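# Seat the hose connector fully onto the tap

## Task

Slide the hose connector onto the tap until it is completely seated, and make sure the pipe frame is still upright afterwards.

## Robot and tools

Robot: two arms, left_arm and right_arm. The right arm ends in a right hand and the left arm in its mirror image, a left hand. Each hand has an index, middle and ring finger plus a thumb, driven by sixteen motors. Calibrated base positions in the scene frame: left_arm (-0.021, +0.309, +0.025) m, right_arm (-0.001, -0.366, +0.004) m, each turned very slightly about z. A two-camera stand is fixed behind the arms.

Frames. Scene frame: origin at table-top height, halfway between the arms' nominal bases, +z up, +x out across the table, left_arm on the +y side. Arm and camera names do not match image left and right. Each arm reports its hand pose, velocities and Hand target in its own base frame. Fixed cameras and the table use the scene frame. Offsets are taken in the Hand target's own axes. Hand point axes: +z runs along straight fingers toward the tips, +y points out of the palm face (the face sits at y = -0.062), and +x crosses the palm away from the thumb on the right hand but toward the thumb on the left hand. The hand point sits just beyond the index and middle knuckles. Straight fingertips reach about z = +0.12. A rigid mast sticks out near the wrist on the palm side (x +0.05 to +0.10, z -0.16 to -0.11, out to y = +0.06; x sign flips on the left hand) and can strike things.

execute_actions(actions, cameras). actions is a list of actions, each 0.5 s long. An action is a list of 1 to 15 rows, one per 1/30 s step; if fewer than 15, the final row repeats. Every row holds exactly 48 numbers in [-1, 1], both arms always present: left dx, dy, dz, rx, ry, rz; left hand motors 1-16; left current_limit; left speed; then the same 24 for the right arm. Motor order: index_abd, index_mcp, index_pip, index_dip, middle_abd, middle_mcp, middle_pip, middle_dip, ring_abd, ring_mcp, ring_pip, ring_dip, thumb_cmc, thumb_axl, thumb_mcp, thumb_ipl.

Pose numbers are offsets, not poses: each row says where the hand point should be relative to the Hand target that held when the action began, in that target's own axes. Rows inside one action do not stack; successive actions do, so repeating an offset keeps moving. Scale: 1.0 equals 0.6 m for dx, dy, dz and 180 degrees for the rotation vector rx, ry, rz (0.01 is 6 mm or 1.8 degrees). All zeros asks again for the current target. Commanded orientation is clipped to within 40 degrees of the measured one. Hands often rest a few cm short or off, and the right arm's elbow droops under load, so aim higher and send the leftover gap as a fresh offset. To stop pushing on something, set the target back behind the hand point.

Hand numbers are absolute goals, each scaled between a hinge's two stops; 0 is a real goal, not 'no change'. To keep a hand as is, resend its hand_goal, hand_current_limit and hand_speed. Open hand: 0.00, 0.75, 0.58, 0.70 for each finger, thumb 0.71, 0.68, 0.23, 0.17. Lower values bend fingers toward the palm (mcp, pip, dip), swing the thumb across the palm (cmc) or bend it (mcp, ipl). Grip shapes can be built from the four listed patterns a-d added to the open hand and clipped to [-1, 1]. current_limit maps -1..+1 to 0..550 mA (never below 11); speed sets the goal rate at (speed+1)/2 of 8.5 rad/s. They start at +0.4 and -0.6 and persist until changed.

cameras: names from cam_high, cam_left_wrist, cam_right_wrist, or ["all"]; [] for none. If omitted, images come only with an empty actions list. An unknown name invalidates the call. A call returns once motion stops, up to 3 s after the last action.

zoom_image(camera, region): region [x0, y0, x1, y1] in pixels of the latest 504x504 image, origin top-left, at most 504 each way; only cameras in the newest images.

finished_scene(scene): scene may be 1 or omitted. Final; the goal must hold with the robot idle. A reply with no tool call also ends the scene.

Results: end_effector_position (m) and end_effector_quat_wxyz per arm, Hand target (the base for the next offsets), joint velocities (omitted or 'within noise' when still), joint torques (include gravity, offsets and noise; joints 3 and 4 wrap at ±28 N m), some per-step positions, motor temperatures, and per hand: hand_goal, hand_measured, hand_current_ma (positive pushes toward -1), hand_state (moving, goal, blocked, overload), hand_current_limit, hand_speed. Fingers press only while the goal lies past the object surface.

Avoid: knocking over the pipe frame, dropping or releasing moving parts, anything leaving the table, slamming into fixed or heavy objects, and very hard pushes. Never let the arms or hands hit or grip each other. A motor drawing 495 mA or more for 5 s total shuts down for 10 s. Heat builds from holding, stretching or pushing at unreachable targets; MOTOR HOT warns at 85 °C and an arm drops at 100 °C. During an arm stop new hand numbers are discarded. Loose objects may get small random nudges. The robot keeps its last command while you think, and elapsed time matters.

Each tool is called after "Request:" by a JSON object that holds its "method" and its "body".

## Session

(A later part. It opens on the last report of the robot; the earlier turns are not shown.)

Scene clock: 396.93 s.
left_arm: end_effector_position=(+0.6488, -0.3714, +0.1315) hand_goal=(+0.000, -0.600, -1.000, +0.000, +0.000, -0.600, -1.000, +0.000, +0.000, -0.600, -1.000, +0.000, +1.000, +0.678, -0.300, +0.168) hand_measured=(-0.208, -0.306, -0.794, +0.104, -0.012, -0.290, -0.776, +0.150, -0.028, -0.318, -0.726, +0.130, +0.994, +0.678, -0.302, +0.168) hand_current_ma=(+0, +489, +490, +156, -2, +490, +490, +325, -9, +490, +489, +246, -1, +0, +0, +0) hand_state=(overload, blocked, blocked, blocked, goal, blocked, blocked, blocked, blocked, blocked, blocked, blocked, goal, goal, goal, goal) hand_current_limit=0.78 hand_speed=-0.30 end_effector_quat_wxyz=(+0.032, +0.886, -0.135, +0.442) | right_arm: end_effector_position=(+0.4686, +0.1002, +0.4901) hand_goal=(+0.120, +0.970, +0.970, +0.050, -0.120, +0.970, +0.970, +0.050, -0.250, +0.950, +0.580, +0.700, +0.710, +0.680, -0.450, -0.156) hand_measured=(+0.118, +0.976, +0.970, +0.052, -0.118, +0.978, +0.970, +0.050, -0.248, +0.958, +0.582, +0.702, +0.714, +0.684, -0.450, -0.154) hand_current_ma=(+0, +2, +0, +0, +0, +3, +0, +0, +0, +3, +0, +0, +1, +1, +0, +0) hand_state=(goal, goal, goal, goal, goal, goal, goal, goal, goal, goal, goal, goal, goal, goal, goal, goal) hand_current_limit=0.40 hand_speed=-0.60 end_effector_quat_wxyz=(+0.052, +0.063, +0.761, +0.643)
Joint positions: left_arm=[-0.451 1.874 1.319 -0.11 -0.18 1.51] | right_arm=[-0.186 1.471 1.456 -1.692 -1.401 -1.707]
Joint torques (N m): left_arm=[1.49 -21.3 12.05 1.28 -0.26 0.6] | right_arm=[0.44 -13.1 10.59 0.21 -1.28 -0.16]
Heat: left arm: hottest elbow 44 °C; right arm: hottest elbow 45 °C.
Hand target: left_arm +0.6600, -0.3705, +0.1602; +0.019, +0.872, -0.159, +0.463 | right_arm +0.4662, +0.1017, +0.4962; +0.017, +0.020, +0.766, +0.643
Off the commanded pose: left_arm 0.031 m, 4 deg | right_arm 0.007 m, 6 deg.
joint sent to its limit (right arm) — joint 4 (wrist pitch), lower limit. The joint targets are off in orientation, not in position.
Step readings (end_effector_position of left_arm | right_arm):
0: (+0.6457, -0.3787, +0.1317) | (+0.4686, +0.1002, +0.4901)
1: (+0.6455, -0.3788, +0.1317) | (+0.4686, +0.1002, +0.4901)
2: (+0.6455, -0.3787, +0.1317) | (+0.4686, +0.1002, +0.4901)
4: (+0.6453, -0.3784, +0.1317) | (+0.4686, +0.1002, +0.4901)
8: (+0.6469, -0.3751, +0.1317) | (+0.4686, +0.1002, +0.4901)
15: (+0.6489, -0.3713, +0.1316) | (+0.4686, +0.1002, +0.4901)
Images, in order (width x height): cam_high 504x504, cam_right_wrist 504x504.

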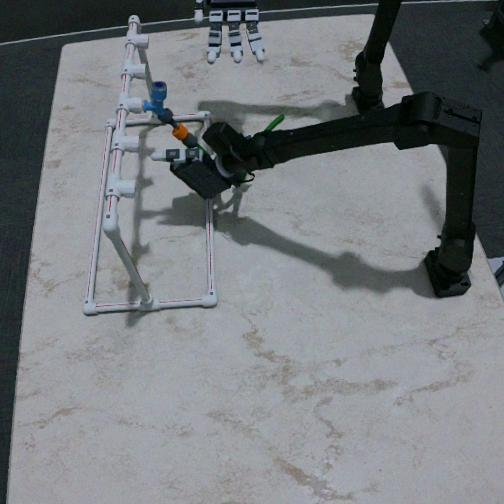

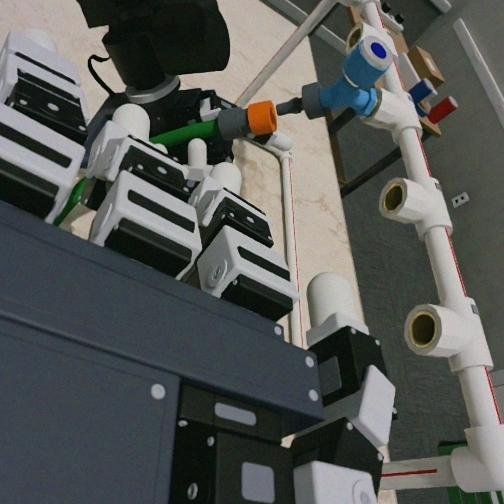

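Request:
{"method": "execute_actions", "body": {"actions": [[[0.0078,-0.004,-0.017,0,0,0,0,-0.6,-1.0,0.0,0,-0.6,-1.0,0.0,0,-0.6,-1.0,0.0,1.0,0.678,-0.3,0.168,0.78,-0.3,0,0,0,0,0,0,0.12,0.97,0.97,0.05,-0.12,0.97,0.97,0.05,-0.25,0.95,0.58,0.7,0.71,0.68,-0.45,-0.156,0.4,-0.6]]], "cameras": ["cam_high","cam_right_wrist"]}}

Request:
{"method": "zoom_image", "body": {"camera": "cam_right_wrist", "region": [210, 70, 330, 150]}}

Request:
{"method": "zoom_image", "body": {"camera": "cam_high", "region": [150, 90, 220, 160]}}

Scene clock: 398.53 s.
left_arm: end_effector_position=(+0.6457, -0.3702, +0.1450) hand_goal=(+0.000, -0.600, -1.000, +0.000, +0.000, -0.600, -1.000, +0.000, +0.000, -0.600, -1.000, +0.000, +1.000, +0.678, -0.300, +0.168) hand_measured=(-0.208, -0.306, -0.794, +0.102, -0.012, -0.290, -0.776, +0.150, -0.028, -0.318, -0.726, +0.130, +0.994, +0.678, -0.302, +0.168) hand_current_ma=(+0, +490, +490, +147, -2, +490, +490, +325, -9, +490, +490, +246, -1, +0, +0, +0) hand_state=(overload, blocked, blocked, blocked, goal, blocked, blocked, blocked, blocked, blocked, blocked, blocked, goal, goal, goal, goal) hand_current_limit=0.78 hand_speed=-0.30 end_effector_quat_wxyz=(+0.032, +0.885, -0.137, +0.444) | right_arm: end_effector_position=(+0.4686, +0.1002, +0.4901) hand_goal=(+0.120, +0.970, +0.970, +0.050, -0.120, +0.970, +0.970, +0.050, -0.250, +0.950, +0.580, +0.700, +0.710, +0.680, -0.450, -0.156) hand_measured=(+0.118, +0.976, +0.970, +0.052, -0.118, +0.978, +0.970, +0.050, -0.248, +0.958, +0.582, +0.702, +0.714, +0.684, -0.450, -0.154) hand_current_ma=(+0, +2, +0, +0, +0, +3, +0, +0, +0, +3, +0, +0, +1, +1, +0, +0) hand_state=(goal, goal, goal, goal, goal, goal, goal, goal, goal, goal, goal, goal, goal, goal, goal, goal) hand_current_limit=0.40 hand_speed=-0.60 end_effector_quat_wxyz=(+0.052, +0.063, +0.761, +0.643)
Joint positions: left_arm=[-0.451 1.849 1.319 -0.131 -0.179 1.516] | right_arm=[-0.186 1.471 1.456 -1.692 -1.401 -1.707]
Joint torques (N m): left_arm=[1.55 -21.01 11.54 1.39 -0.22 0.54] | right_arm=[0.21 -12.98 10.61 0.23 -1.28 -0.15]
Heat: left arm: hottest elbow 44 °C; right arm: hottest elbow 45 °C.
Hand target: left_arm +0.6550, -0.3676, +0.1703; +0.019, +0.872, -0.158, +0.463 | right_arm +0.4662, +0.1017, +0.4962; +0.017, +0.020, +0.766, +0.643
Off the commanded pose: left_arm 0.027 m, 4 deg | right_arm 0.007 m, 6 deg.
joint sent to its limit (right arm) — joint 4 (wrist pitch), lower limit. The joint targets are off in orientation, not in position.
Step readings (end_effector_position of left_arm | right_arm):
0: (+0.6488, -0.3714, +0.1315) | (+0.4686, +0.1002, +0.4901)
1: (+0.6488, -0.3714, +0.1317) | (+0.4686, +0.1002, +0.4901)
2: (+0.6485, -0.3713, +0.1316) | (+0.4686, +0.1002, +0.4901)
4: (+0.6477, -0.3709, +0.1327) | (+0.4686, +0.1002, +0.4901)
8: (+0.6467, -0.3705, +0.1397) | (+0.4686, +0.1002, +0.4901)
15: (+0.6458, -0.3702, +0.1451) | (+0.4686, +0.1002, +0.4901)
Images, in order (width x height): cam_high 504x504, cam_right_wrist 504x504.

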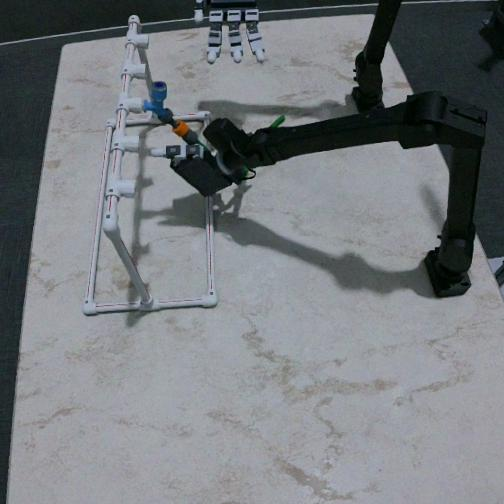

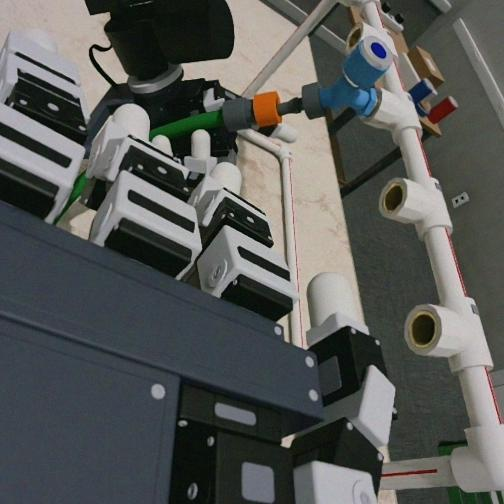

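Scaled by 4.200 from the camera's 504x504 image, which has a finer 720x720 frame.

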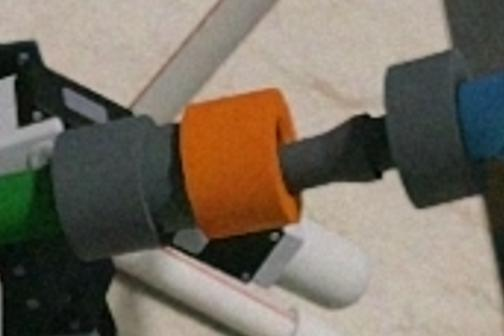

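Scaled by 7.200 from the camera's 504x504 image, which has a finer 720x720 frame.

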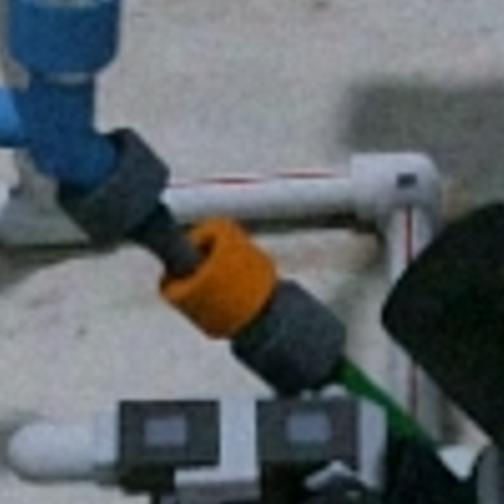

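Request:
{"method": "execute_actions", "body": {"actions": [[[0.0158,-0.0023,-0.0018,0,0,0,0,-0.6,-1.0,0.0,0,-0.6,-1.0,0.0,0,-0.6,-1.0,0.0,1.0,0.678,-0.3,0.168,0.78,-0.3,0,0,0,0,0,0,0.12,0.97,0.97,0.05,-0.12,0.97,0.97,0.05,-0.25,0.95,0.58,0.7,0.71,0.68,-0.45,-0.156,0.4,-0.6]]], "cameras": ["cam_high","cam_right_wrist"]}}

Request:
{"method": "zoom_image", "body": {"camera": "cam_right_wrist", "region": [210, 70, 330, 150]}}

Request:
{"method": "zoom_image", "body": {"camera": "cam_high", "region": [150, 90, 220, 160]}}

Scene clock: 400.20 s.
left_arm: end_effector_position=(+0.6436, -0.3681, +0.1406) hand_goal=(+0.000, -0.600, -1.000, +0.000, +0.000, -0.600, -1.000, +0.000, +0.000, -0.600, -1.000, +0.000, +1.000, +0.678, -0.300, +0.168) hand_measured=(-0.208, -0.306, -0.794, +0.102, -0.012, -0.290, -0.776, +0.150, -0.028, -0.318, -0.726, +0.130, +0.994, +0.678, -0.302, +0.168) hand_current_ma=(+0, +489, +489, +147, -2, +490, +489, +325, -9, +489, +489, +246, -1, +0, +0, +0) hand_state=(overload, blocked, blocked, blocked, goal, blocked, blocked, blocked, blocked, blocked, blocked, blocked, goal, goal, goal, goal) hand_current_limit=0.78 hand_speed=-0.30 end_effector_quat_wxyz=(+0.029, +0.889, -0.139, +0.435) | right_arm: end_effector_position=(+0.4686, +0.1002, +0.4901) hand_goal=(+0.120, +0.970, +0.970, +0.050, -0.120, +0.970, +0.970, +0.050, -0.250, +0.950, +0.580, +0.700, +0.710, +0.680, -0.450, -0.156) hand_measured=(+0.118, +0.976, +0.970, +0.052, -0.118, +0.978, +0.970, +0.050, -0.248, +0.958, +0.582, +0.702, +0.714, +0.684, -0.450, -0.154) hand_current_ma=(+0, +2, +0, +0, +0, +3, +0, +0, +0, +3, +0, +0, +1, +1, +0, +0) hand_state=(goal, goal, goal, goal, goal, goal, goal, goal, goal, goal, goal, goal, goal, goal, goal, goal) hand_current_limit=0.40 hand_speed=-0.60 end_effector_quat_wxyz=(+0.052, +0.063, +0.761, +0.643)
Joint positions: left_arm=[-0.449 1.849 1.319 -0.151 -0.178 1.516] | right_arm=[-0.186 1.471 1.456 -1.692 -1.401 -1.707]
Joint torques (N m): left_arm=[1.61 -21.25 13.34 1.28 -0.22 0.55] | right_arm=[0.26 -13.1 10.59 0.23 -1.29 -0.16]
Heat: left arm: hottest elbow 44 °C; right arm: hottest elbow 45 °C.
Hand target: left_arm +0.6594, -0.3687, +0.1788; +0.019, +0.872, -0.159, +0.463 | right_arm +0.4662, +0.1017, +0.4962; +0.017, +0.020, +0.766, +0.643
Off the commanded pose: left_arm 0.041 m, 5 deg | right_arm 0.007 m, 6 deg.
joint sent to its limit (right arm) — joint 4 (wrist pitch), lower limit. The joint targets are off in orientation, not in position.
Step readings (end_effector_position of left_arm | right_arm):
0: (+0.6457, -0.3702, +0.1450) | (+0.4686, +0.1002, +0.4901)
1: (+0.6457, -0.3701, +0.1450) | (+0.4686, +0.1002, +0.4901)
2: (+0.6454, -0.3701, +0.1445) | (+0.4686, +0.1002, +0.4901)
4: (+0.6446, -0.3698, +0.1432) | (+0.4686, +0.1002, +0.4901)
8: (+0.6438, -0.3688, +0.1414) | (+0.4686, +0.1002, +0.4901)
15: (+0.6437, -0.3681, +0.1407) | (+0.4686, +0.1002, +0.4901)
Images, in order (width x height): cam_high 504x504, cam_right_wrist 504x504.

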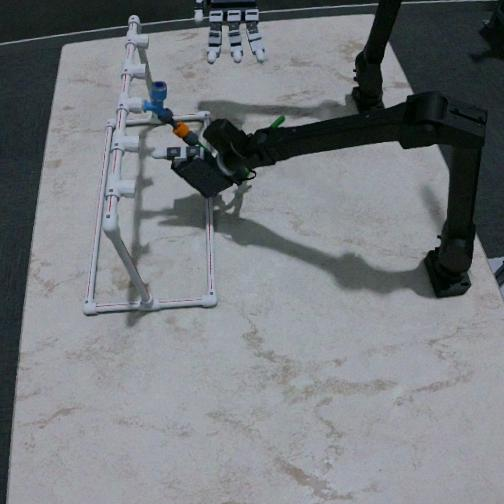

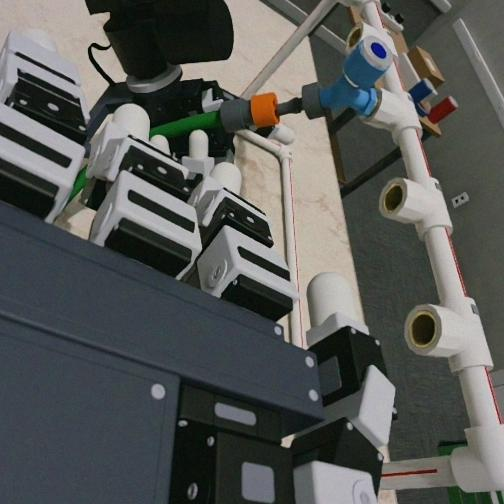

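Scaled by 4.200 from the camera's 504x504 image, which has a finer 720x720 frame.

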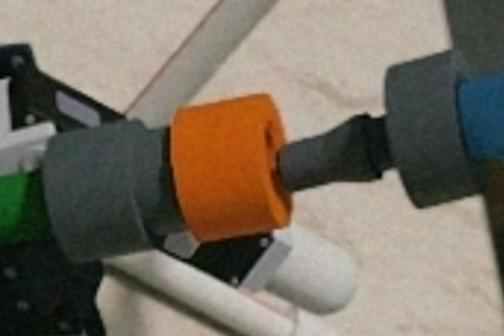

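Scaled by 7.200 from the camera's 504x504 image, which has a finer 720x720 frame.

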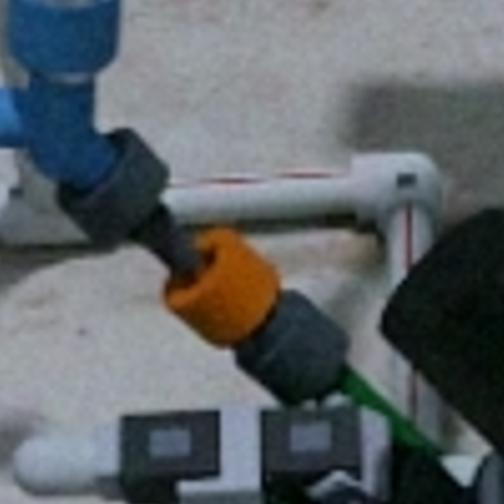

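Request:
{"method": "execute_actions", "body": {"actions": [[[0.0295,-0.0038,-0.0038,0,0.0149,-0.0121,0,-0.6,-1.0,0.0,0,-0.6,-1.0,0.0,0,-0.6,-1.0,0.0,1.0,0.678,-0.3,0.168,0.78,-0.3,0,0,0,0,0,0,0.12,0.97,0.97,0.05,-0.12,0.97,0.97,0.05,-0.25,0.95,0.58,0.7,0.71,0.68,-0.45,-0.156,0.4,-0.6]]], "cameras": ["cam_high","cam_right_wrist"]}}

Request:
{"method": "zoom_image", "body": {"camera": "cam_right_wrist", "region": [210, 70, 330, 150]}}

Request:
{"method": "zoom_image", "body": {"camera": "cam_high", "region": [150, 90, 220, 160]}}

Scene clock: 401.73 s.
left_arm: end_effector_position=(+0.6446, -0.3684, +0.1451) hand_goal=(+0.000, -0.600, -1.000, +0.000, +0.000, -0.600, -1.000, +0.000, +0.000, -0.600, -1.000, +0.000, +1.000, +0.678, -0.300, +0.168) hand_measured=(-0.208, -0.306, -0.794, +0.102, -0.012, -0.290, -0.776, +0.150, -0.028, -0.318, -0.726, +0.130, +0.994, +0.678, -0.302, +0.168) hand_current_ma=(+0, +490, +489, +147, -2, +490, +489, +325, -9, +490, +489, +246, -1, +0, +0, +0) hand_state=(overload, blocked, blocked, blocked, goal, blocked, blocked, blocked, blocked, blocked, blocked, blocked, goal, goal, goal, goal) hand_current_limit=0.78 hand_speed=-0.30 end_effector_quat_wxyz=(+0.031, +0.887, -0.138, +0.440) | right_arm: end_effector_position=(+0.4686, +0.1002, +0.4901) hand_goal=(+0.120, +0.970, +0.970, +0.050, -0.120, +0.970, +0.970, +0.050, -0.250, +0.950, +0.580, +0.700, +0.710, +0.680, -0.450, -0.156) hand_measured=(+0.118, +0.976, +0.970, +0.052, -0.118, +0.978, +0.970, +0.050, -0.248, +0.958, +0.582, +0.702, +0.714, +0.684, -0.450, -0.154) hand_current_ma=(+0, +2, +0, +0, +0, +3, +0, +0, +0, +3, +0, +0, +1, +1, +0, +0) hand_state=(goal, goal, goal, goal, goal, goal, goal, goal, goal, goal, goal, goal, goal, goal, goal, goal) hand_current_limit=0.40 hand_speed=-0.60 end_effector_quat_wxyz=(+0.052, +0.063, +0.761, +0.643)
Joint positions: left_arm=[-0.449 1.845 1.319 -0.143 -0.177 1.516] | right_arm=[-0.186 1.471 1.456 -1.692 -1.401 -1.707]
Joint torques (N m): left_arm=[1.67 -21.36 13.59 2.37 -0.21 0.26] | right_arm=[0.32 -13.04 10.55 0.24 -1.27 -0.17]
Heat: left arm: hottest elbow 44 °C; right arm: hottest elbow 45 °C.
Hand target: left_arm +0.6675, -0.3706, +0.1948; +0.031, +0.863, -0.141, +0.483 | right_arm +0.4662, +0.1017, +0.4962; +0.017, +0.020, +0.766, +0.643
Off the commanded pose: left_arm 0.055 m, 6 deg | right_arm 0.007 m, 6 deg.
joint sent to its limit (right arm) — joint 4 (wrist pitch), lower limit. The joint targets are off in orientation, not in position.
Step readings (end_effector_position of left_arm | right_arm):
0: (+0.6436, -0.3681, +0.1406) | (+0.4686, +0.1002, +0.4901)
1: (+0.6436, -0.3681, +0.1406) | (+0.4686, +0.1002, +0.4901)
2: (+0.6436, -0.3681, +0.1406) | (+0.4686, +0.1002, +0.4901)
4: (+0.6436, -0.3681, +0.1411) | (+0.4686, +0.1002, +0.4901)
8: (+0.6445, -0.3683, +0.1443) | (+0.4686, +0.1002, +0.4901)
15: (+0.6446, -0.3684, +0.1451) | (+0.4686, +0.1002, +0.4901)
Images, in order (width x height): cam_high 504x504, cam_right_wrist 504x504.

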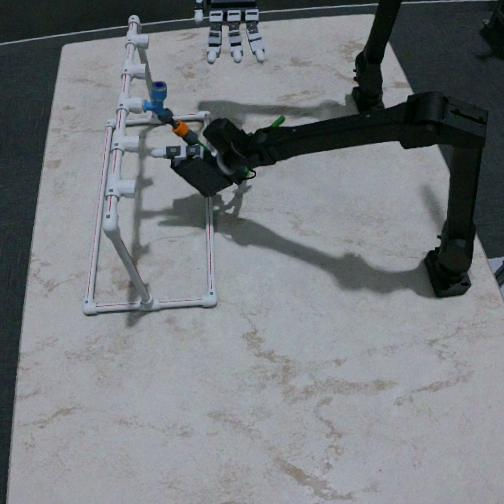

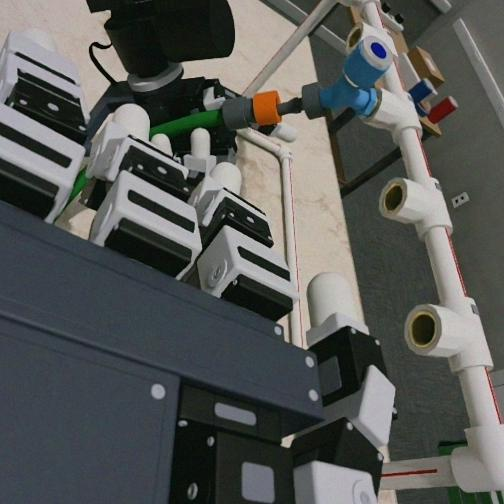

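Scaled by 4.200 from the camera's 504x504 image, which has a finer 720x720 frame.

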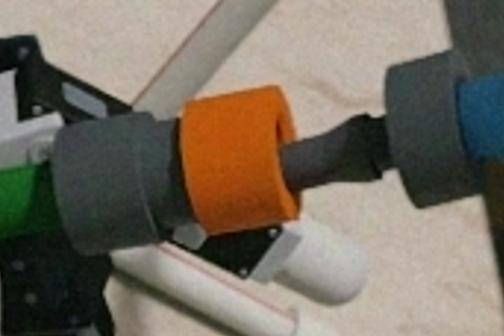

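Scaled by 7.200 from the camera's 504x504 image, which has a finer 720x720 frame.

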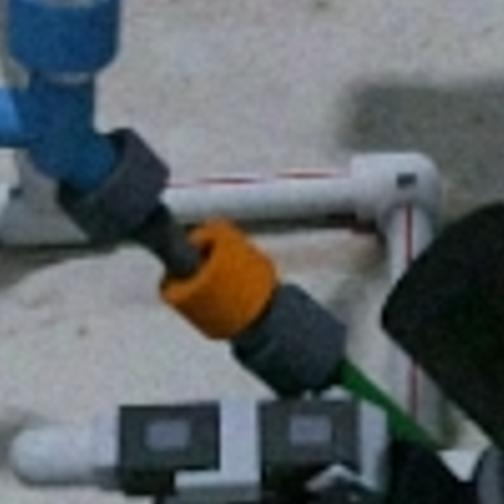

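Request:
{"method": "execute_actions", "body": {"actions": [[[0.022,0.0,0.005,0,0,0,0,-0.6,-1.0,0.0,0,-0.6,-1.0,0.0,0,-0.6,-1.0,0.0,1.0,0.678,-0.3,0.168,0.78,-0.3,0,0,0,0,0,0,0.12,0.97,0.97,0.05,-0.12,0.97,0.97,0.05,-0.25,0.95,0.58,0.7,0.71,0.68,-0.45,-0.156,0.4,-0.6]]], "cameras": ["cam_high","cam_right_wrist"]}}

Request:
{"method": "zoom_image", "body": {"camera": "cam_right_wrist", "region": [210, 70, 330, 150]}}

Request:
{"method": "zoom_image", "body": {"camera": "cam_high", "region": [150, 90, 220, 160]}}

Scene clock: 403.10 s.
left_arm: end_effector_position=(+0.6539, -0.3712, +0.1616) hand_goal=(+0.000, -0.600, -1.000, +0.000, +0.000, -0.600, -1.000, +0.000, +0.000, -0.600, -1.000, +0.000, +1.000, +0.678, -0.300, +0.168) hand_measured=(-0.204, -0.306, -0.794, +0.094, -0.012, -0.290, -0.776, +0.150, -0.028, -0.318, -0.726, +0.130, +0.994, +0.678, -0.302, +0.168) hand_current_ma=(+0, +490, +489, +126, -2, +490, +489, +325, -9, +490, +489, +246, -1, +0, +0, +0) hand_state=(overload, blocked, blocked, blocked, goal, blocked, blocked, blocked, blocked, blocked, blocked, blocked, goal, goal, goal, goal) hand_current_limit=0.78 hand_speed=-0.30 end_effector_quat_wxyz=(+0.034, +0.882, -0.135, +0.450) | right_arm: end_effector_position=(+0.4686, +0.1002, +0.4901) hand_goal=(+0.120, +0.970, +0.970, +0.050, -0.120, +0.970, +0.970, +0.050, -0.250, +0.950, +0.580, +0.700, +0.710, +0.680, -0.450, -0.156) hand_measured=(+0.118, +0.976, +0.970, +0.052, -0.118, +0.978, +0.970, +0.050, -0.248, +0.958, +0.582, +0.702, +0.714, +0.684, -0.450, -0.154) hand_current_ma=(+0, +2, +0, +0, +0, +3, +0, +0, +0, +3, +0, +0, +1, +1, +0, +0) hand_state=(goal, goal, goal, goal, goal, goal, goal, goal, goal, goal, goal, goal, goal, goal, goal, goal) hand_current_limit=0.40 hand_speed=-0.60 end_effector_quat_wxyz=(+0.052, +0.063, +0.761, +0.643)
Joint positions: left_arm=[-0.447 1.845 1.352 -0.152 -0.176 1.516] | right_arm=[-0.186 1.471 1.456 -1.692 -1.401 -1.707]
Joint torques (N m): left_arm=[1.61 -20.42 14.79 1.52 -0.2 0.26] | right_arm=[0.26 -13.04 10.61 0.23 -1.28 -0.15]
Heat: left arm: hottest elbow 45 °C; right arm: hottest elbow 45 °C.
Hand target: left_arm +0.6765, -0.3740, +0.2044; +0.031, +0.863, -0.141, +0.483 | right_arm +0.4662, +0.1017, +0.4962; +0.017, +0.020, +0.766, +0.643
Off the commanded pose: left_arm 0.048 m, 4 deg | right_arm 0.007 m, 6 deg.
joint sent to its limit (right arm) — joint 4 (wrist pitch), lower limit. The joint targets are off in orientation, not in position.
Step readings (end_effector_position of left_arm | right_arm):
0: (+0.6446, -0.3684, +0.1451) | (+0.4686, +0.1002, +0.4901)
1: (+0.6446, -0.3684, +0.1451) | (+0.4686, +0.1002, +0.4901)
2: (+0.6448, -0.3686, +0.1455) | (+0.4686, +0.1002, +0.4901)
4: (+0.6458, -0.3692, +0.1476) | (+0.4686, +0.1002, +0.4901)
8: (+0.6509, -0.3711, +0.1567) | (+0.4686, +0.1002, +0.4901)
15: (+0.6540, -0.3713, +0.1617) | (+0.4686, +0.1002, +0.4901)
Images, in order (width x height): cam_high 504x504, cam_right_wrist 504x504.

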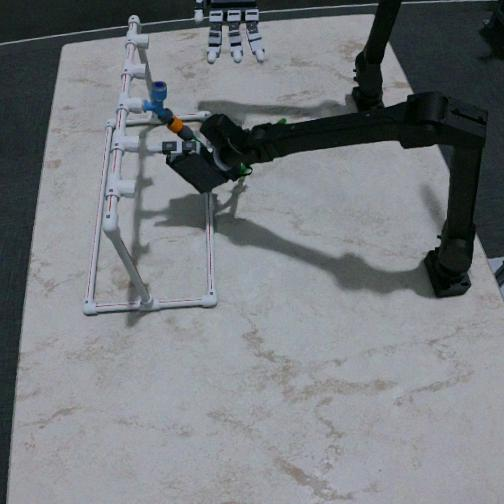

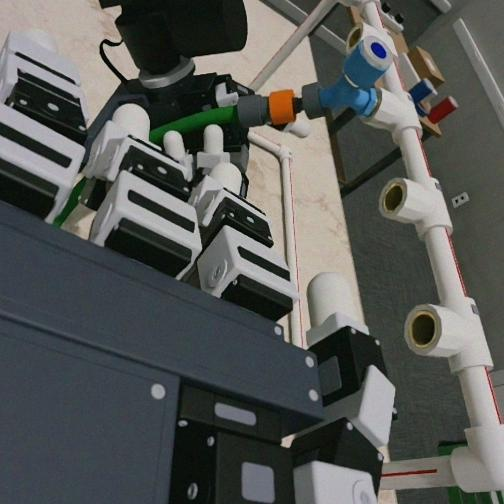

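Scaled by 4.200 from the camera's 504x504 image, which has a finer 720x720 frame.

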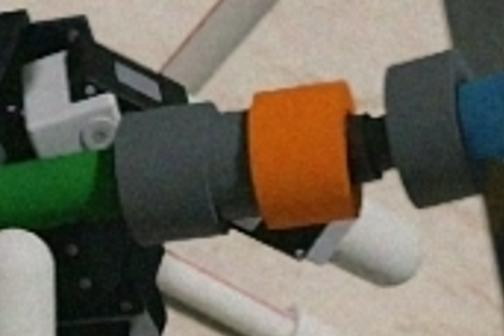

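Scaled by 7.200 from the camera's 504x504 image, which has a finer 720x720 frame.

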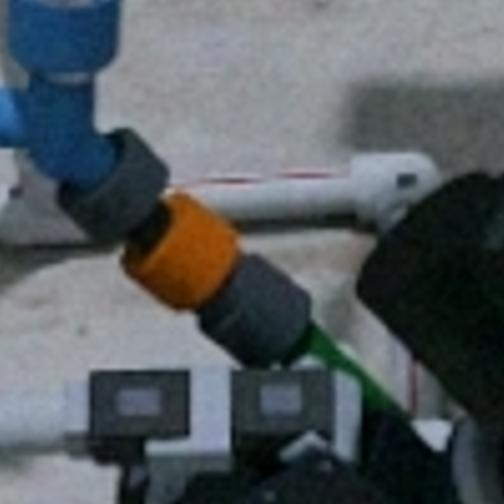

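Request:
{"method": "execute_actions", "body": {"actions": [[[0.0168,-0.0007,0.0018,0,0,0,0,-0.6,-1.0,0.0,0,-0.6,-1.0,0.0,0,-0.6,-1.0,0.0,1.0,0.678,-0.3,0.168,0.78,-0.3,0,0,0,0,0,0,0.12,0.97,0.97,0.05,-0.12,0.97,0.97,0.05,-0.25,0.95,0.58,0.7,0.71,0.68,-0.45,-0.156,0.4,-0.6]]], "cameras": ["cam_high","cam_right_wrist"]}}

Request:
{"method": "zoom_image", "body": {"camera": "cam_right_wrist", "region": [210, 60, 350, 160]}}

Request:
{"method": "zoom_image", "body": {"camera": "cam_high", "region": [130, 70, 230, 170]}}

Scene clock: 404.80 s.
left_arm: end_effector_position=(+0.6550, -0.3720, +0.1629) hand_goal=(+0.000, -0.600, -1.000, +0.000, +0.000, -0.600, -1.000, +0.000, +0.000, -0.600, -1.000, +0.000, +1.000, +0.678, -0.300, +0.168) hand_measured=(-0.204, -0.306, -0.794, +0.094, -0.012, -0.290, -0.776, +0.150, -0.028, -0.318, -0.726, +0.130, +0.992, +0.678, -0.302, +0.168) hand_current_ma=(+0, +489, +490, +126, -2, +489, +490, +325, -9, +489, +490, +246, -1, +0, +0, +0) hand_state=(overload, blocked, blocked, blocked, goal, blocked, blocked, blocked, blocked, blocked, blocked, blocked, goal, goal, goal, goal) hand_current_limit=0.78 hand_speed=-0.30 end_effector_quat_wxyz=(+0.033, +0.885, -0.136, +0.444) | right_arm: end_effector_position=(+0.4686, +0.1002, +0.4901) hand_goal=(+0.120, +0.970, +0.970, +0.050, -0.120, +0.970, +0.970, +0.050, -0.250, +0.950, +0.580, +0.700, +0.710, +0.680, -0.450, -0.156) hand_measured=(+0.118, +0.976, +0.970, +0.052, -0.118, +0.978, +0.970, +0.050, -0.248, +0.958, +0.582, +0.702, +0.714, +0.684, -0.450, -0.154) hand_current_ma=(+0, +2, +0, +0, +0, +3, +0, +0, +0, +3, +0, +0, +1, +1, +0, +0) hand_state=(goal, goal, goal, goal, goal, goal, goal, goal, goal, goal, goal, goal, goal, goal, goal, goal) hand_current_limit=0.40 hand_speed=-0.60 end_effector_quat_wxyz=(+0.052, +0.063, +0.761, +0.643)
Joint positions: left_arm=[-0.447 1.847 1.368 -0.18 -0.175 1.516] | right_arm=[-0.186 1.471 1.456 -1.692 -1.401 -1.707]
Joint torques (N m): left_arm=[1.73 -20.42 15.87 1.68 -0.21 0.27] | right_arm=[0.26 -13.04 10.56 0.24 -1.28 -0.16]
Heat: left arm: hottest elbow 45 °C; right arm: hottest elbow 45 °C.
Hand target: left_arm +0.6824, -0.3760, +0.2121; +0.031, +0.863, -0.141, +0.483 | right_arm +0.4662, +0.1017, +0.4962; +0.017, +0.020, +0.766, +0.643
Off the commanded pose: left_arm 0.057 m, 5 deg | right_arm 0.007 m, 6 deg.
joint sent to its limit (right arm) — joint 4 (wrist pitch), lower limit. The joint targets are off in orientation, not in position.
Step readings (end_effector_position of left_arm | right_arm):
0: (+0.6539, -0.3712, +0.1616) | (+0.4686, +0.1002, +0.4901)
1: (+0.6539, -0.3713, +0.1617) | (+0.4686, +0.1002, +0.4901)
2: (+0.6539, -0.3713, +0.1617) | (+0.4686, +0.1002, +0.4901)
4: (+0.6543, -0.3716, +0.1625) | (+0.4686, +0.1002, +0.4901)
8: (+0.6549, -0.3720, +0.1631) | (+0.4686, +0.1002, +0.4901)
15: (+0.6551, -0.3721, +0.1630) | (+0.4686, +0.1002, +0.4901)
Images, in order (width x height): cam_high 504x504, cam_right_wrist 504x504.

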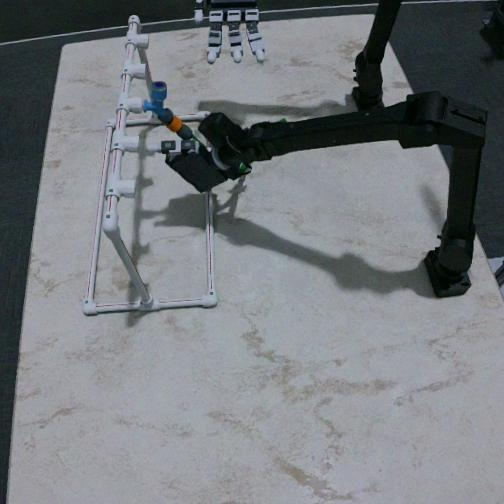

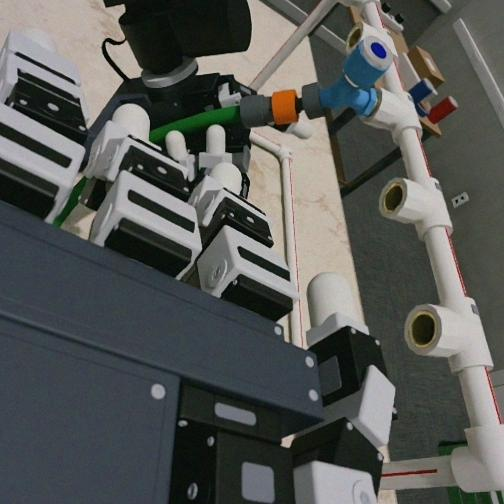

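Scaled by 3.600 from the camera's 504x504 image, which has a finer 720x720 frame.

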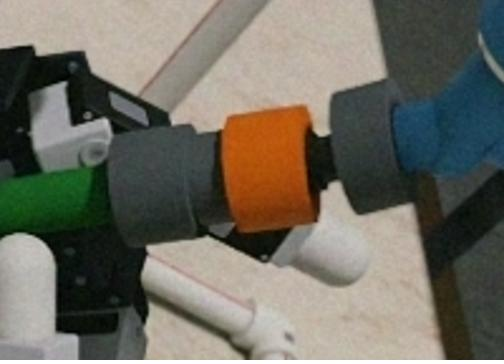

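Scaled by 5.040 from the camera's 504x504 image, which has a finer 720x720 frame.

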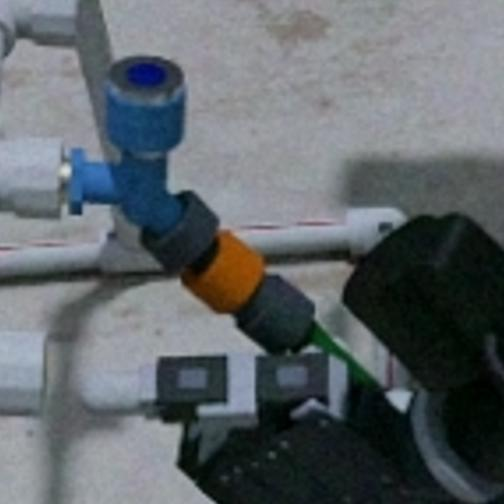

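Request:
{"method": "execute_actions", "body": {"actions": [], "cameras": ["all"]}}

Scene clock: 405.87 s.
left_arm: end_effector_position=(+0.6551, -0.3721, +0.1631) hand_goal=(+0.000, -0.600, -1.000, +0.000, +0.000, -0.600, -1.000, +0.000, +0.000, -0.600, -1.000, +0.000, +1.000, +0.678, -0.300, +0.168) hand_measured=(-0.204, -0.306, -0.794, +0.094, -0.012, -0.290, -0.776, +0.150, -0.028, -0.318, -0.726, +0.130, +0.992, +0.678, -0.302, +0.168) hand_current_ma=(+0, +490, +490, +126, -2, +490, +490, +325, -9, +489, +490, +246, -1, +0, +0, +0) hand_state=(overload, blocked, blocked, blocked, goal, blocked, blocked, blocked, blocked, blocked, blocked, blocked, goal, goal, goal, goal) hand_current_limit=0.78 hand_speed=-0.30 end_effector_quat_wxyz=(+0.033, +0.885, -0.136, +0.444) | right_arm: end_effector_position=(+0.4686, +0.1002, +0.4901) hand_goal=(+0.120, +0.970, +0.970, +0.050, -0.120, +0.970, +0.970, +0.050, -0.250, +0.950, +0.580, +0.700, +0.710, +0.680, -0.450, -0.156) hand_measured=(+0.118, +0.976, +0.970, +0.052, -0.118, +0.978, +0.970, +0.050, -0.248, +0.958, +0.582, +0.702, +0.714, +0.684, -0.450, -0.154) hand_current_ma=(+0, +2, +0, +0, +0, +3, +0, +0, +0, +3, +0, +0, +1, +1, +0, +0) hand_state=(goal, goal, goal, goal, goal, goal, goal, goal, goal, goal, goal, goal, goal, goal, goal, goal) hand_current_limit=0.40 hand_speed=-0.60 end_effector_quat_wxyz=(+0.052, +0.063, +0.761, +0.643)
Joint positions: left_arm=[-0.447 1.847 1.369 -0.18 -0.175 1.516] | right_arm=[-0.186 1.471 1.456 -1.692 -1.401 -1.707]
Joint velocities: within noise
Joint torques (N m): left_arm=[1.67 -20.42 15.84 1.73 -0.21 0.27] | right_arm=[0.38 -13.1 10.58 0.2 -1.28 -0.15]
Motor temperatures (°C): left_arm=[37 41 46 36 28 32] | right_arm=[36 38 45 32 36 29]
Heat: left arm: hottest elbow 46 °C; right arm: hottest elbow 45 °C.
Hand target: left_arm +0.6825, -0.3761, +0.2123; +0.031, +0.863, -0.141, +0.483 | right_arm +0.4662, +0.1017, +0.4962; +0.017, +0.020, +0.766, +0.643
Off the commanded pose: left_arm 0.057 m, 5 deg | right_arm 0.007 m, 6 deg.

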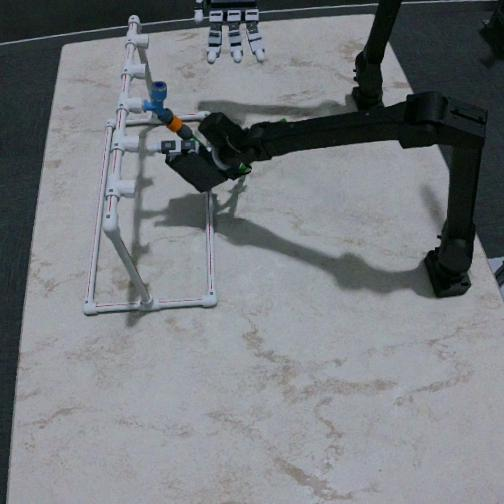

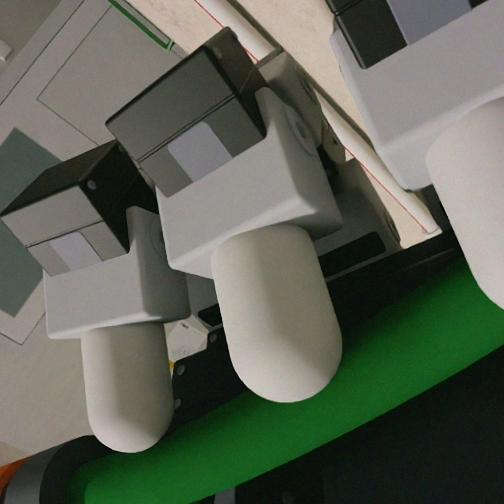

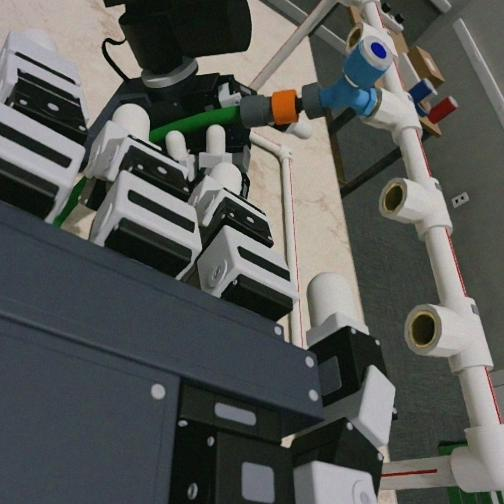

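Request:
{"method": "zoom_image", "body": {"camera": "cam_right_wrist", "region": [210, 60, 350, 160]}}

Request:
{"method": "zoom_image", "body": {"camera": "cam_high", "region": [130, 70, 230, 170]}}

Scaled by 3.600 from the camera's 504x504 image, which has a finer 720x720 frame.

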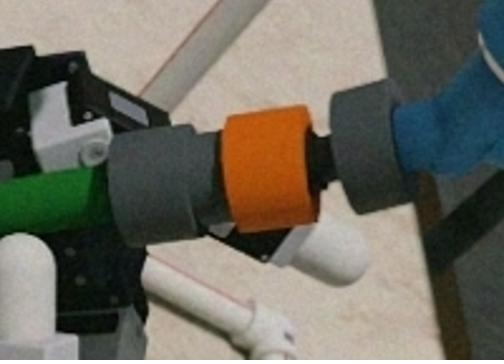

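Scaled by 5.040 from the camera's 504x504 image, which has a finer 720x720 frame.

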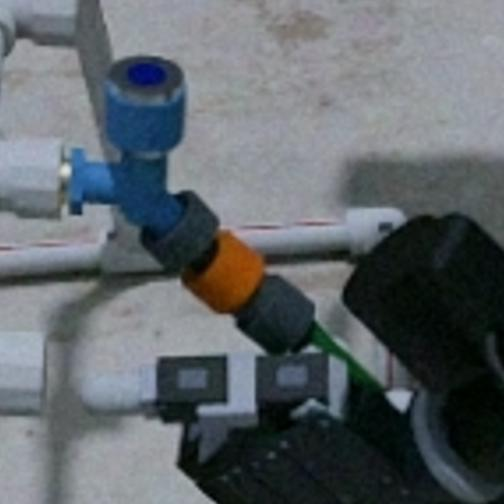

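Request:
{"method": "execute_actions", "body": {"actions": [[[0.02,0,0.003,0,0,0,0,-0.6,-1.0,0.0,0,-0.6,-1.0,0.0,0,-0.6,-1.0,0.0,1.0,0.678,-0.3,0.168,0.78,-0.3,0,0,0,0,0,0,0.12,0.97,0.97,0.05,-0.12,0.97,0.97,0.05,-0.25,0.95,0.58,0.7,0.71,0.68,-0.45,-0.156,0.4,-0.6]]], "cameras": ["cam_right_wrist", "cam_high"]}}

Request:
{"method": "zoom_image", "body": {"camera": "cam_right_wrist", "region": [210, 60, 350, 160]}}

Scene clock: 407.47 s.
left_arm: end_effector_position=(+0.6571, -0.3731, +0.1618) hand_goal=(+0.000, -0.600, -1.000, +0.000, +0.000, -0.600, -1.000, +0.000, +0.000, -0.600, -1.000, +0.000, +1.000, +0.678, -0.300, +0.168) hand_measured=(-0.206, -0.306, -0.794, +0.094, -0.012, -0.290, -0.776, +0.150, -0.028, -0.318, -0.726, +0.130, +0.992, +0.678, -0.302, +0.168) hand_current_ma=(+0, +489, +490, +126, -2, +490, +490, +325, -9, +489, +490, +246, -1, +0, +0, +0) hand_state=(overload, blocked, blocked, blocked, goal, blocked, blocked, blocked, blocked, blocked, blocked, blocked, goal, goal, goal, goal) hand_current_limit=0.78 hand_speed=-0.30 end_effector_quat_wxyz=(+0.031, +0.889, -0.138, +0.436) | right_arm: end_effector_position=(+0.4686, +0.1002, +0.4901) hand_goal=(+0.120, +0.970, +0.970, +0.050, -0.120, +0.970, +0.970, +0.050, -0.250, +0.950, +0.580, +0.700, +0.710, +0.680, -0.450, -0.156) hand_measured=(+0.118, +0.976, +0.970, +0.052, -0.118, +0.978, +0.970, +0.050, -0.248, +0.958, +0.582, +0.702, +0.714, +0.684, -0.450, -0.154) hand_current_ma=(+0, +2, +0, +0, +0, +3, +0, +0, +0, +3, +0, +0, +1, +1, +0, +0) hand_state=(goal, goal, goal, goal, goal, goal, goal, goal, goal, goal, goal, goal, goal, goal, goal, goal) hand_current_limit=0.40 hand_speed=-0.60 end_effector_quat_wxyz=(+0.052, +0.063, +0.761, +0.643)
Joint positions: left_arm=[-0.447 1.855 1.39 -0.213 -0.174 1.516] | right_arm=[-0.186 1.471 1.456 -1.692 -1.401 -1.707]
Joint torques (N m): left_arm=[1.67 -20.84 16.95 1.87 -0.24 0.27] | right_arm=[0.32 -13.1 10.61 0.21 -1.29 -0.16]
Heat: left arm: hottest elbow 46 °C; right arm: hottest elbow 45 °C.
Hand target: left_arm +0.6898, -0.3790, +0.2216; +0.031, +0.863, -0.141, +0.483 | right_arm +0.4662, +0.1017, +0.4962; +0.017, +0.020, +0.766, +0.643
Off the commanded pose: left_arm 0.068 m, 6 deg | right_arm 0.007 m, 6 deg.
joint sent to its limit (right arm) — joint 4 (wrist pitch), lower limit. The joint targets are off in orientation, not in position.
Step readings (end_effector_position of left_arm | right_arm):
0: (+0.6551, -0.3721, +0.1631) | (+0.4686, +0.1002, +0.4901)
1: (+0.6551, -0.3720, +0.1630) | (+0.4686, +0.1002, +0.4901)
2: (+0.6552, -0.3722, +0.1631) | (+0.4686, +0.1002, +0.4901)
4: (+0.6554, -0.3723, +0.1621) | (+0.4686, +0.1002, +0.4901)
8: (+0.6561, -0.3727, +0.1613) | (+0.4686, +0.1002, +0.4901)
15: (+0.6570, -0.3731, +0.1617) | (+0.4686, +0.1002, +0.4901)
Images, in order (width x height): cam_high 504x504, cam_right_wrist 504x504.

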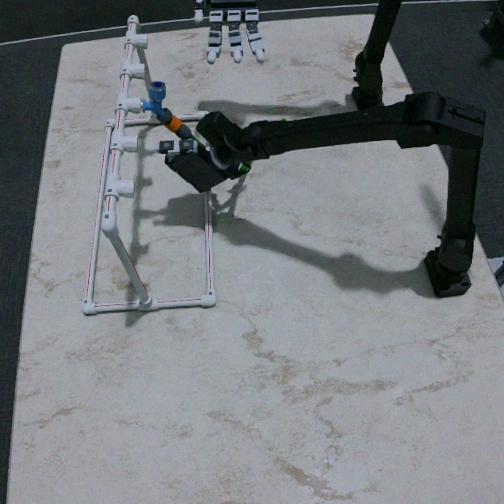

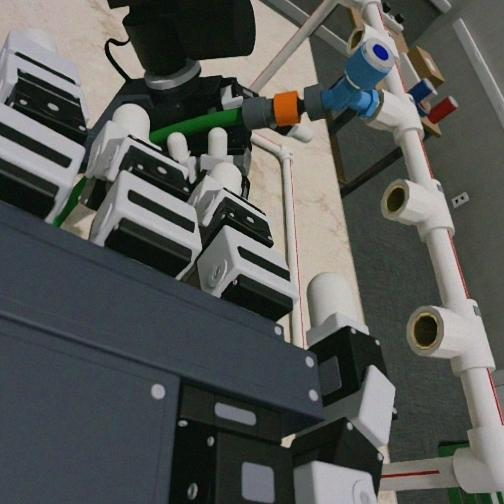

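Scaled by 3.600 from the camera's 504x504 image, which has a finer 720x720 frame.

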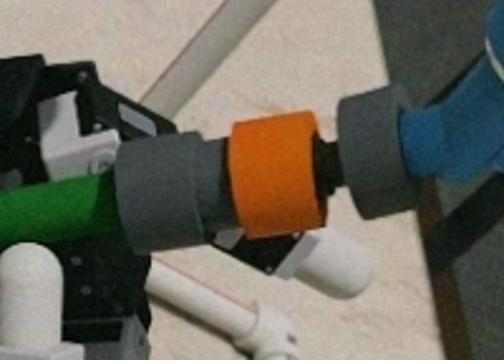

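Request:
{"method": "execute_actions", "body": {"actions": [[[0.021,-0.002,-0.013,0,0,0,0,-0.6,-1.0,0.0,0,-0.6,-1.0,0.0,0,-0.6,-1.0,0.0,1.0,0.678,-0.3,0.168,0.78,-0.3,0,0,0,0,0,0,0.12,0.97,0.97,0.05,-0.12,0.97,0.97,0.05,-0.25,0.95,0.58,0.7,0.71,0.68,-0.45,-0.156,0.4,-0.6]]], "cameras": ["cam_right_wrist", "cam_high"]}}

Request:
{"method": "zoom_image", "body": {"camera": "cam_right_wrist", "region": [210, 60, 350, 160]}}

Scene clock: 413.67 s.
left_arm: end_effector_position=(+0.6563, -0.3725, +0.1614) hand_goal=(+0.000, -0.600, -1.000, +0.000, +0.000, -0.600, -1.000, +0.000, +0.000, -0.600, -1.000, +0.000, +1.000, +0.678, -0.300, +0.168) hand_measured=(-0.206, -0.306, -0.794, +0.094, -0.012, -0.290, -0.776, +0.150, -0.028, -0.318, -0.726, +0.130, +0.992, +0.678, -0.302, +0.168) hand_current_ma=(+0, +490, +490, +126, -2, +490, +489, +325, -9, +489, +489, +245, -1, +0, +0, +0) hand_state=(overload, blocked, blocked, blocked, goal, blocked, blocked, blocked, blocked, blocked, blocked, blocked, goal, goal, goal, goal) hand_current_limit=0.78 hand_speed=-0.30 end_effector_quat_wxyz=(+0.028, +0.893, -0.140, +0.426) | right_arm: end_effector_position=(+0.4686, +0.1002, +0.4901) hand_goal=(+0.120, +0.970, +0.970, +0.050, -0.120, +0.970, +0.970, +0.050, -0.250, +0.950, +0.580, +0.700, +0.710, +0.680, -0.450, -0.156) hand_measured=(+0.118, +0.976, +0.970, +0.052, -0.118, +0.978, +0.970, +0.050, -0.248, +0.958, +0.582, +0.702, +0.714, +0.684, -0.450, -0.154) hand_current_ma=(+0, +2, +0, +0, +0, +3, +0, +0, +0, +3, +0, +0, +1, +1, +0, +0) hand_state=(goal, goal, goal, goal, goal, goal, goal, goal, goal, goal, goal, goal, goal, goal, goal, goal) hand_current_limit=0.40 hand_speed=-0.60 end_effector_quat_wxyz=(+0.052, +0.063, +0.761, +0.643)
Joint positions: left_arm=[-0.446 1.855 1.403 -0.248 -0.174 1.516] | right_arm=[-0.186 1.471 1.456 -1.692 -1.401 -1.707]
Joint torques (N m): left_arm=[1.73 -22.3 17.37 1.89 -0.26 0.28] | right_arm=[0.32 -13.04 10.61 0.21 -1.28 -0.16]
Heat: left arm: hottest elbow 48 °C; right arm: hottest elbow 45 °C.
Hand target: left_arm +0.6900, -0.3789, +0.2364; +0.031, +0.863, -0.141, +0.483 | right_arm +0.4662, +0.1017, +0.4962; +0.017, +0.020, +0.766, +0.643
Off the commanded pose: left_arm 0.083 m, 7 deg | right_arm 0.007 m, 6 deg.
joint sent to its limit (right arm) — joint 4 (wrist pitch), lower limit. The joint targets are off in orientation, not in position.
Step readings (end_effector_position of left_arm | right_arm):
0: (+0.6571, -0.3731, +0.1618) | (+0.4686, +0.1002, +0.4901)
1: (+0.6570, -0.3731, +0.1616) | (+0.4686, +0.1002, +0.4901)
2: (+0.6569, -0.3731, +0.1616) | (+0.4686, +0.1002, +0.4901)
4: (+0.6568, -0.3730, +0.1618) | (+0.4686, +0.1002, +0.4901)
8: (+0.6566, -0.3726, +0.1617) | (+0.4686, +0.1002, +0.4901)
15: (+0.6564, -0.3725, +0.1616) | (+0.4686, +0.1002, +0.4901)
Images, in order (width x height): cam_high 504x504, cam_right_wrist 504x504.

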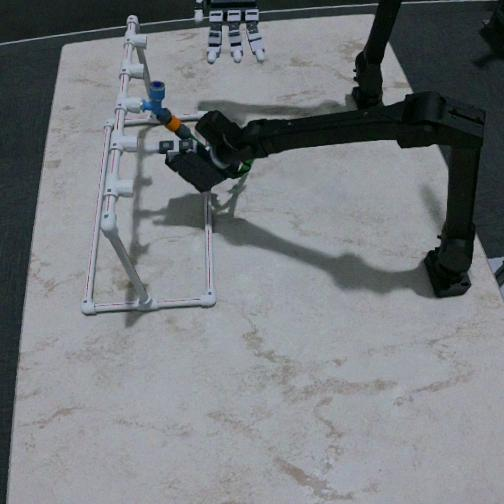

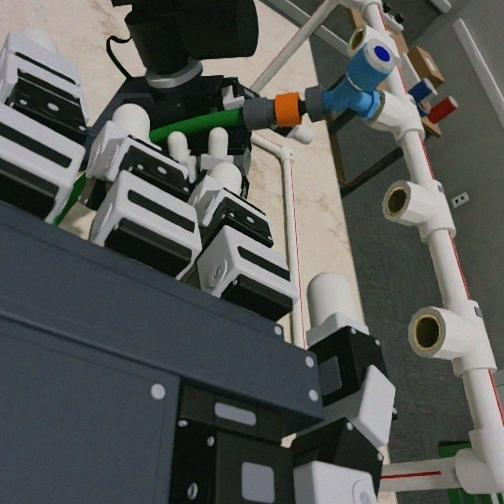

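Scaled by 3.600 from the camera's 504x504 image, which has a finer 720x720 frame.

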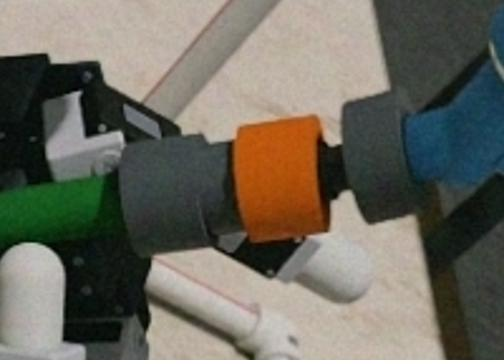

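Request:
{"method": "execute_actions", "body": {"actions": [[[0.0,0,0.0,0,0.04,0,0,-0.6,-1.0,0.0,0,-0.6,-1.0,0.0,0,-0.6,-1.0,0.0,1.0,0.678,-0.3,0.168,0.78,-0.3,0,0,0,0,0,0,0.12,0.97,0.97,0.05,-0.12,0.97,0.97,0.05,-0.25,0.95,0.58,0.7,0.71,0.68,-0.45,-0.156,0.4,-0.6]]], "cameras": ["cam_right_wrist", "cam_high"]}}

Request:
{"method": "zoom_image", "body": {"camera": "cam_right_wrist", "region": [210, 60, 350, 160]}}

Scene clock: 415.57 s.
left_arm: end_effector_position=(+0.6760, -0.3787, +0.1802) hand_goal=(+0.000, -0.600, -1.000, +0.000, +0.000, -0.600, -1.000, +0.000, +0.000, -0.600, -1.000, +0.000, +1.000, +0.678, -0.300, +0.168) hand_measured=(-0.190, -0.294, -0.794, +0.074, -0.012, -0.290, -0.776, +0.150, -0.028, -0.318, -0.726, +0.130, +0.992, +0.680, -0.302, +0.168) hand_current_ma=(+0, +489, +490, +80, -2, +489, +490, +325, -9, +489, +489, +245, -1, +0, +0, +0) hand_state=(overload, blocked, blocked, blocked, goal, blocked, blocked, blocked, blocked, blocked, blocked, blocked, goal, goal, goal, goal) hand_current_limit=0.78 hand_speed=-0.30 end_effector_quat_wxyz=(+0.038, +0.864, -0.135, +0.484) | right_arm: end_effector_position=(+0.4686, +0.1002, +0.4901) hand_goal=(+0.120, +0.970, +0.970, +0.050, -0.120, +0.970, +0.970, +0.050, -0.250, +0.950, +0.580, +0.700, +0.710, +0.680, -0.450, -0.156) hand_measured=(+0.118, +0.976, +0.970, +0.052, -0.118, +0.978, +0.970, +0.050, -0.248, +0.958, +0.582, +0.702, +0.714, +0.684, -0.450, -0.154) hand_current_ma=(+0, +2, +0, +0, +0, +3, +0, +0, +0, +3, +0, +0, +1, +1, +0, +0) hand_state=(goal, goal, goal, goal, goal, goal, goal, goal, goal, goal, goal, goal, goal, goal, goal, goal) hand_current_limit=0.40 hand_speed=-0.60 end_effector_quat_wxyz=(+0.052, +0.063, +0.761, +0.643)
Joint positions: left_arm=[-0.442 1.874 1.403 -0.095 -0.177 1.535] | right_arm=[-0.186 1.471 1.456 -1.692 -1.401 -1.707]
Joint torques (N m): left_arm=[1.44 -23.65 11.59 3.66 -0.18 0.29] | right_arm=[0.32 -13.1 10.59 0.24 -1.28 -0.15]
Heat: left arm: hottest elbow 48 °C; right arm: hottest elbow 45 °C.
Hand target: left_arm +0.6900, -0.3789, +0.2363; +0.040, +0.831, -0.139, +0.537 | right_arm +0.4662, +0.1017, +0.4962; +0.017, +0.020, +0.766, +0.643
Off the commanded pose: left_arm 0.058 m, 7 deg | right_arm 0.007 m, 6 deg.
joint sent to its limit (right arm) — joint 4 (wrist pitch), lower limit. The joint targets are off in orientation, not in position.
Step readings (end_effector_position of left_arm | right_arm):
0: (+0.6563, -0.3725, +0.1614) | (+0.4686, +0.1002, +0.4901)
1: (+0.6563, -0.3725, +0.1614) | (+0.4686, +0.1002, +0.4901)
2: (+0.6574, -0.3730, +0.1633) | (+0.4686, +0.1002, +0.4901)
4: (+0.6623, -0.3750, +0.1682) | (+0.4686, +0.1002, +0.4901)
8: (+0.6717, -0.3769, +0.1796) | (+0.4686, +0.1002, +0.4901)
15: (+0.6756, -0.3783, +0.1797) | (+0.4686, +0.1002, +0.4901)
Images, in order (width x height): cam_high 504x504, cam_right_wrist 504x504.

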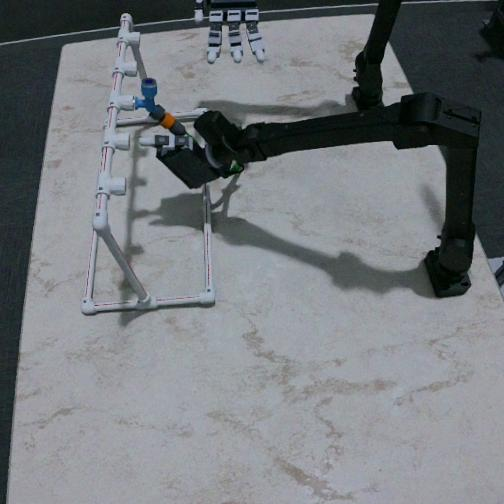

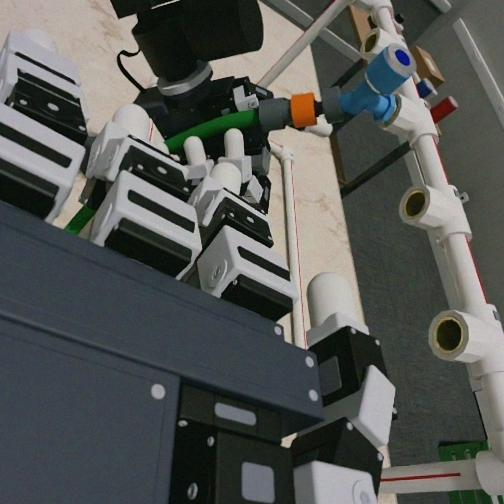

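Scaled by 3.600 from the camera's 504x504 image, which has a finer 720x720 frame.

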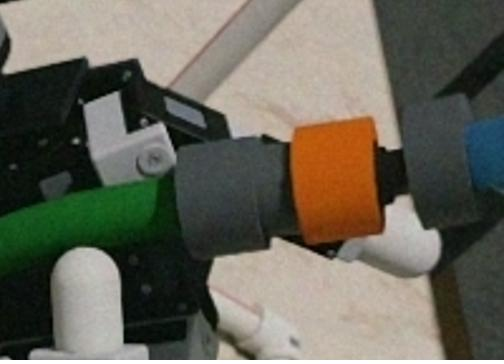

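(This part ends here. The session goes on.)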